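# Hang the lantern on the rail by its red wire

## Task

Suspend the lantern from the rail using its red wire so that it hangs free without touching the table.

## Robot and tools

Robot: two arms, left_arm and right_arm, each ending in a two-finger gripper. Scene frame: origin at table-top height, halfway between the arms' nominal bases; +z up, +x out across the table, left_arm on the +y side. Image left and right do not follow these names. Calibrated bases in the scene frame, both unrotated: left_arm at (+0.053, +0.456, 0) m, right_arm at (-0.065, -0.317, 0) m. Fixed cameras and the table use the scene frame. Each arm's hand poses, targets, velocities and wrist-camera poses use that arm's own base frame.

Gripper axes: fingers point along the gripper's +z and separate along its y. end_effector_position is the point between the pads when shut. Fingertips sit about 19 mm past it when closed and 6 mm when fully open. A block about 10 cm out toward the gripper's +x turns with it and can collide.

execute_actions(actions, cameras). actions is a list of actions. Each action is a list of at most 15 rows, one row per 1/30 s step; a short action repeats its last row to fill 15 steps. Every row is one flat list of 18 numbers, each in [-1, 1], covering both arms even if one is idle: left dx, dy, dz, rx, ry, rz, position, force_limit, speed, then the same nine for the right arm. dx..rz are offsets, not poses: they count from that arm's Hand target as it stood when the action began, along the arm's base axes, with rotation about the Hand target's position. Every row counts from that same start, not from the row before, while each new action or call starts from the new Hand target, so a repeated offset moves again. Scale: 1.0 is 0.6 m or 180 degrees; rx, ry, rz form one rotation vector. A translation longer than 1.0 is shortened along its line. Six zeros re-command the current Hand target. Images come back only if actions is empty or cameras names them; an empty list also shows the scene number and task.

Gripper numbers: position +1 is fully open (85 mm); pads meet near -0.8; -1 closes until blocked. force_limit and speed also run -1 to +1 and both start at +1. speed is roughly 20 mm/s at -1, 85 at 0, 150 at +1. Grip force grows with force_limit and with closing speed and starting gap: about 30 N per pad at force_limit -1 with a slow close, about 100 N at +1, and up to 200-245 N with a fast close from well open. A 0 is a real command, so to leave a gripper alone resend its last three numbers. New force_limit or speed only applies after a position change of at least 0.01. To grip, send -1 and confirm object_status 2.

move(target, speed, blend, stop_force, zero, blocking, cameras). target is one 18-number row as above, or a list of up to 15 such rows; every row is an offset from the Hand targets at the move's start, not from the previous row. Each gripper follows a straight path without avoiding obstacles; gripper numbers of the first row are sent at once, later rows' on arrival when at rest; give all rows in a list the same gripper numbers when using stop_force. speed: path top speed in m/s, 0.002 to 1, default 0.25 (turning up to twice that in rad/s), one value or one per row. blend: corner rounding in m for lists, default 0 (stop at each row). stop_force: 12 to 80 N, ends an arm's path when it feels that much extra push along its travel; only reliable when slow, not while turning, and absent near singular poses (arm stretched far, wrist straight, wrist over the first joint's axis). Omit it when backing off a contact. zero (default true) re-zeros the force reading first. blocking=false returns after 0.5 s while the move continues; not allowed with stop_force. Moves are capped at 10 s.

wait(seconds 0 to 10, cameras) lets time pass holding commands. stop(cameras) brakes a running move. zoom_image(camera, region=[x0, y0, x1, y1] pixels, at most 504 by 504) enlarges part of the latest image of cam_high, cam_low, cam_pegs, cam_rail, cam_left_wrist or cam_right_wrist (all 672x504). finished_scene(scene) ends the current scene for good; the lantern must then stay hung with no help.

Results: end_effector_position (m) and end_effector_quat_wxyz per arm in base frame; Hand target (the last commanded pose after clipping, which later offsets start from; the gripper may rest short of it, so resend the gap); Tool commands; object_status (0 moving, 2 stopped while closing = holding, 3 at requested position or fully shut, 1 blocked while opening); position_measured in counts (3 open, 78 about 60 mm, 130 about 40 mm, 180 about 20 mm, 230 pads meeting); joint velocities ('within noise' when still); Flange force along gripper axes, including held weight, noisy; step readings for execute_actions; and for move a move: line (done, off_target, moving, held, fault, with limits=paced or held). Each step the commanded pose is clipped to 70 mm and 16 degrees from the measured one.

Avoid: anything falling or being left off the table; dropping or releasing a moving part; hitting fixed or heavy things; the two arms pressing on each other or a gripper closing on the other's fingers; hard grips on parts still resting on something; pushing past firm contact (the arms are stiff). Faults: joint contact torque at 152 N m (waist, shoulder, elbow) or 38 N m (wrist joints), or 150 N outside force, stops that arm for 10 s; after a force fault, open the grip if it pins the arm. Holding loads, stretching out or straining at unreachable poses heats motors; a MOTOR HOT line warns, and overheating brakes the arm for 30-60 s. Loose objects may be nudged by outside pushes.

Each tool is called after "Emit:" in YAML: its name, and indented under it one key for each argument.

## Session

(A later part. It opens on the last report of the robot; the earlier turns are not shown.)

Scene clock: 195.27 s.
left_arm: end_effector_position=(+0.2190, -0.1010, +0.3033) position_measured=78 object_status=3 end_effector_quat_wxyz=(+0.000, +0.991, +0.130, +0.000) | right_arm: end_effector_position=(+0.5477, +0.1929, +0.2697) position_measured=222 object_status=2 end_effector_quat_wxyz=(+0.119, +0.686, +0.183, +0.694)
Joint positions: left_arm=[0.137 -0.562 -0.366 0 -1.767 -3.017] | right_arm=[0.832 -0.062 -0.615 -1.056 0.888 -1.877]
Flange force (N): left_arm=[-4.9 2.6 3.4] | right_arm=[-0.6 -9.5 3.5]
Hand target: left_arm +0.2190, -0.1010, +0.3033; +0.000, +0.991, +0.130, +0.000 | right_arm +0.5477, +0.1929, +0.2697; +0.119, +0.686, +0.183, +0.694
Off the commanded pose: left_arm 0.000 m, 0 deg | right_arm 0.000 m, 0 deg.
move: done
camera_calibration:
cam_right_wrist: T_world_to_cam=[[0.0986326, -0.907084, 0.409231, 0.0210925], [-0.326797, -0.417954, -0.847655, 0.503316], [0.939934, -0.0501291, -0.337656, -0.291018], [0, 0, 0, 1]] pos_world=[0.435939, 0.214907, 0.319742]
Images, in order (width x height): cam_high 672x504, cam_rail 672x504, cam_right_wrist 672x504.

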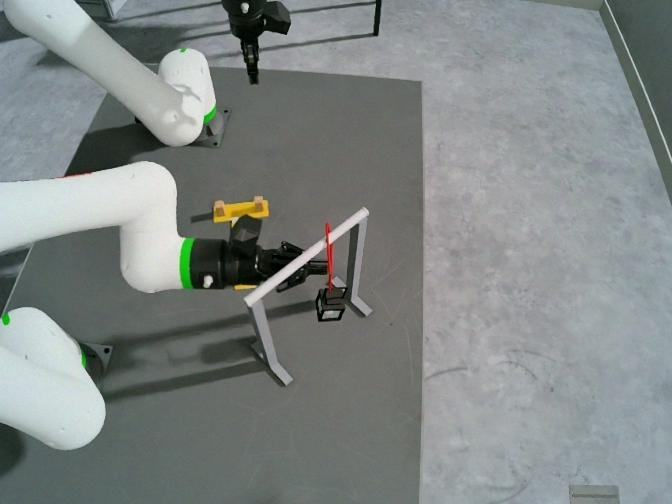

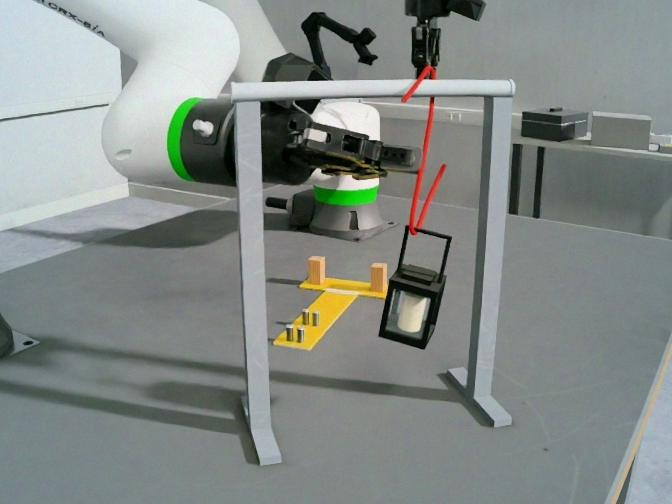

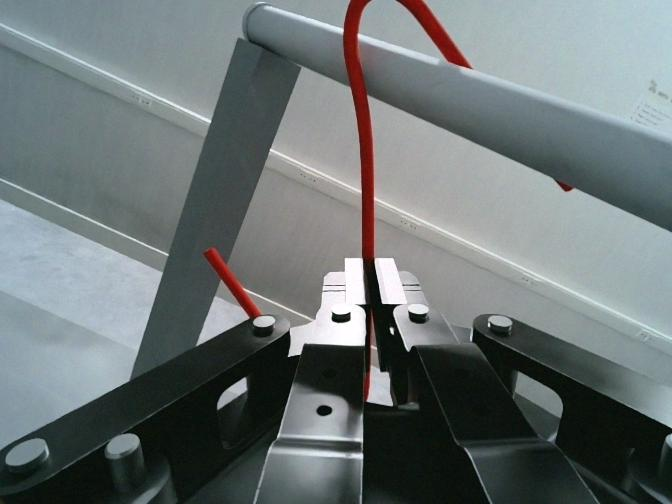

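Emit:
move:
  target:
    - [0,0,0,0,0,0,0.4,-0.4,-0.5,0.003,-0.003,-0.007,0,0,0,-1,-0.6,-1]
    - [0,0,0,0,0,0,0.4,-0.4,-0.5,0.003,-0.003,-0.007,0,0,0,-0.6,-0.6,-1]
  speed: 0.02
  cameras: ["cam_high","cam_rail","cam_right_wrist"]

Emit:
zoom_image:
  camera: "cam_rail"
  region: [300, 0, 500, 150]

Emit:
zoom_image:
  camera: "cam_right_wrist"
  region: [200, 0, 672, 400]

Emit:
zoom_image:
  camera: "cam_high"
  region: [250, 200, 370, 320]

Scene clock: 197.43 s.
left_arm: end_effector_position=(+0.2190, -0.1010, +0.3033) position_measured=78 object_status=3 end_effector_quat_wxyz=(+0.000, +0.991, +0.130, +0.000) | right_arm: end_effector_position=(+0.5495, +0.1911, +0.2655) position_measured=205 object_status=0 end_effector_quat_wxyz=(+0.119, +0.686, +0.183, +0.694)
Joint positions: left_arm=[0.137 -0.562 -0.366 0 -1.767 -3.017] | right_arm=[0.829 -0.049 -0.62 -1.041 0.895 -1.898]
Flange force (N): left_arm=[-5.6 2.9 3.4] | right_arm=[0.5 -10.1 3.9]
Hand target: left_arm +0.2190, -0.1010, +0.3033; +0.000, +0.991, +0.130, +0.000 | right_arm +0.5495, +0.1911, +0.2655; +0.119, +0.686, +0.183, +0.694
Off the commanded pose: left_arm 0.000 m, 0 deg | right_arm 0.000 m, 0 deg.
move: done
camera_calibration:
cam_right_wrist: T_world_to_cam=[[0.0985971, -0.907078, 0.409253, 0.0210082], [-0.326716, -0.417967, -0.847679, 0.499567], [0.939966, -0.0501308, -0.337567, -0.29426], [0, 0, 0, 1]] pos_world=[0.43774, 0.213107, 0.315543]
Images, in order (width x height): cam_high 672x504, cam_rail 672x504, cam_right_wrist 672x504.

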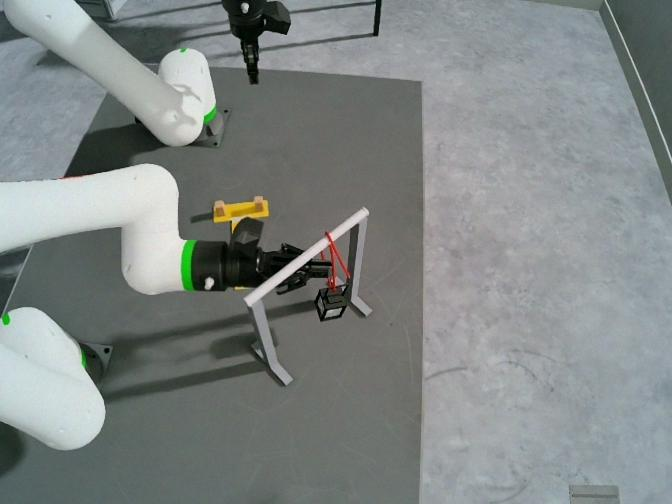

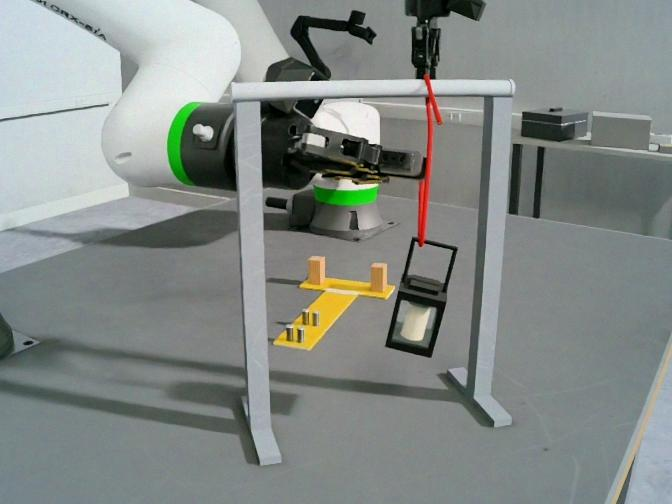

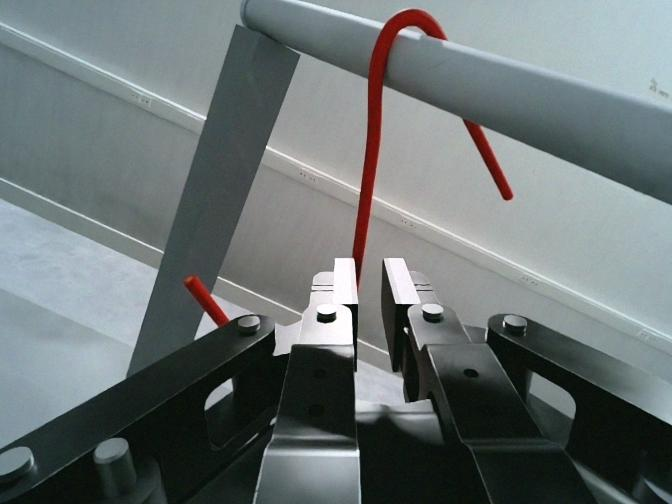

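Scaled by 2.520 from the camera's 672x504 image, which has a finer 960x720 frame.

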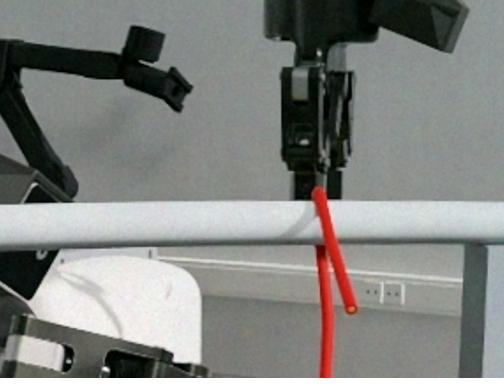

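Scaled by 1.068 from the camera's 672x504 image, which has a finer 960x720 frame.

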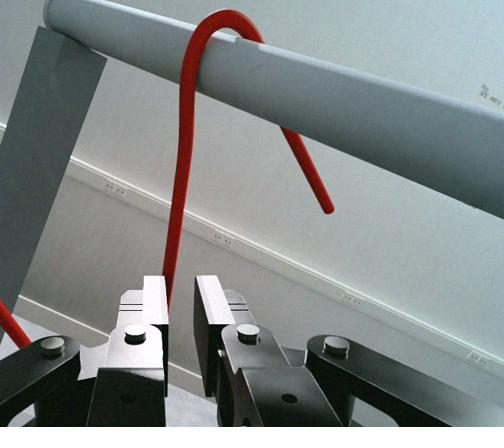

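Scaled by 4.200 from the camera's 672x504 image, which has a finer 960x720 frame.

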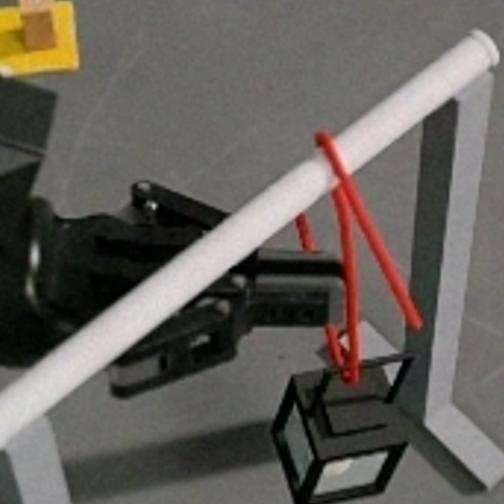

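Emit:
move:
  target:
    - [0,0,0,0,0,0,0.4,-0.4,-0.5,-0.0005,0.007,0,0,0,0,-0.6,-0.6,-1]
    - [0,0,0,0,0,0,0.4,-0.4,-0.5,-0.1,0.004,0,0,0,0,-0.6,-0.6,-1]
    - [0,0,0,0,0,0,0.4,-0.4,-0.5,-0.22,0.02,0,0,0,0,-0.6,-0.6,-1]
  speed: [0.02,0.03,0.1]
  blend: [0,0.01,0]
  stop_force: 15
  cameras: ["cam_high","cam_rail","cam_low","cam_right_wrist"]

Scene clock: 202.33 s.
left_arm: end_effector_position=(+0.2190, -0.1010, +0.3033) position_measured=78 object_status=3 end_effector_quat_wxyz=(+0.000, +0.991, +0.130, +0.000) | right_arm: end_effector_position=(+0.4175, +0.2031, +0.2655) position_measured=205 object_status=3 end_effector_quat_wxyz=(+0.119, +0.686, +0.183, +0.694)
Joint positions: left_arm=[0.137 -0.562 -0.366 0 -1.767 -3.017] | right_arm=[1.171 -0.304 -0.777 -1.339 1.135 -1.663]
Flange force (N): left_arm=[-5.2 1.0 3.5] | right_arm=[0.9 -13.7 1.5]
Hand target: left_arm +0.2190, -0.1010, +0.3033; +0.000, +0.991, +0.130, +0.000 | right_arm +0.4175, +0.2031, +0.2655; +0.119, +0.686, +0.183, +0.694
Off the commanded pose: left_arm 0.000 m, 0 deg | right_arm 0.000 m, 0 deg.
move: done
camera_calibration:
cam_right_wrist: T_world_to_cam=[[0.098594, -0.907082, 0.409244, 0.0449124], [-0.326717, -0.417958, -0.847683, 0.461456], [0.939966, -0.0501307, -0.337567, -0.169583], [0, 0, 0, 1]] pos_world=[0.30574, 0.225107, 0.315543]
Images, in order (width x height): cam_high 672x504, cam_low 672x504, cam_rail 672x504, cam_right_wrist 672x504.

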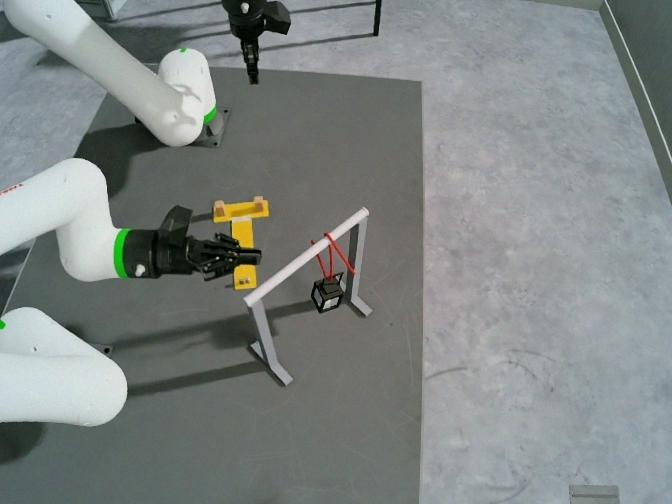

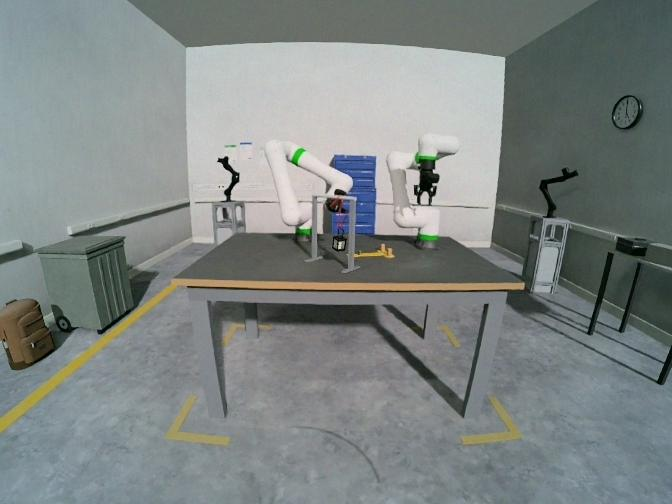

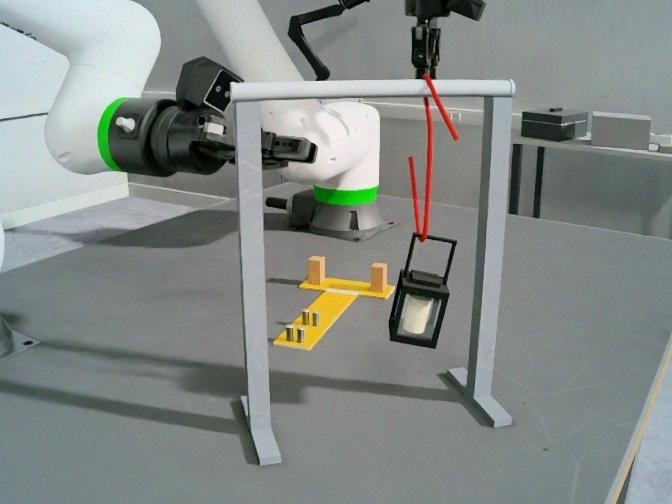

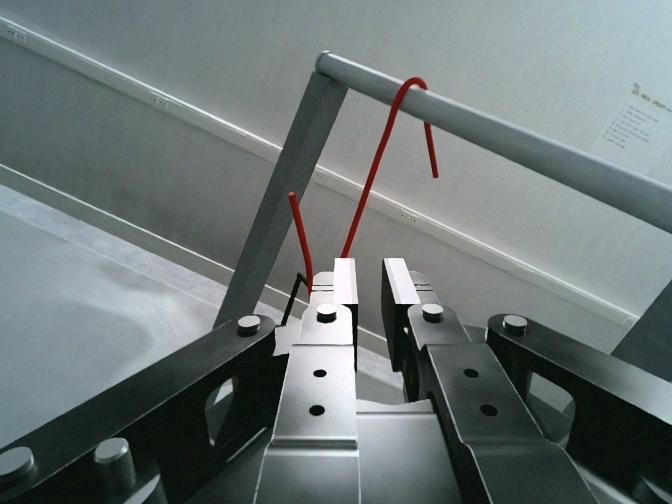

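Clear and hanging, not far from the near post but stable.

Emit:
finished_scene:
  scene: 2

The scene is finished: the task was done.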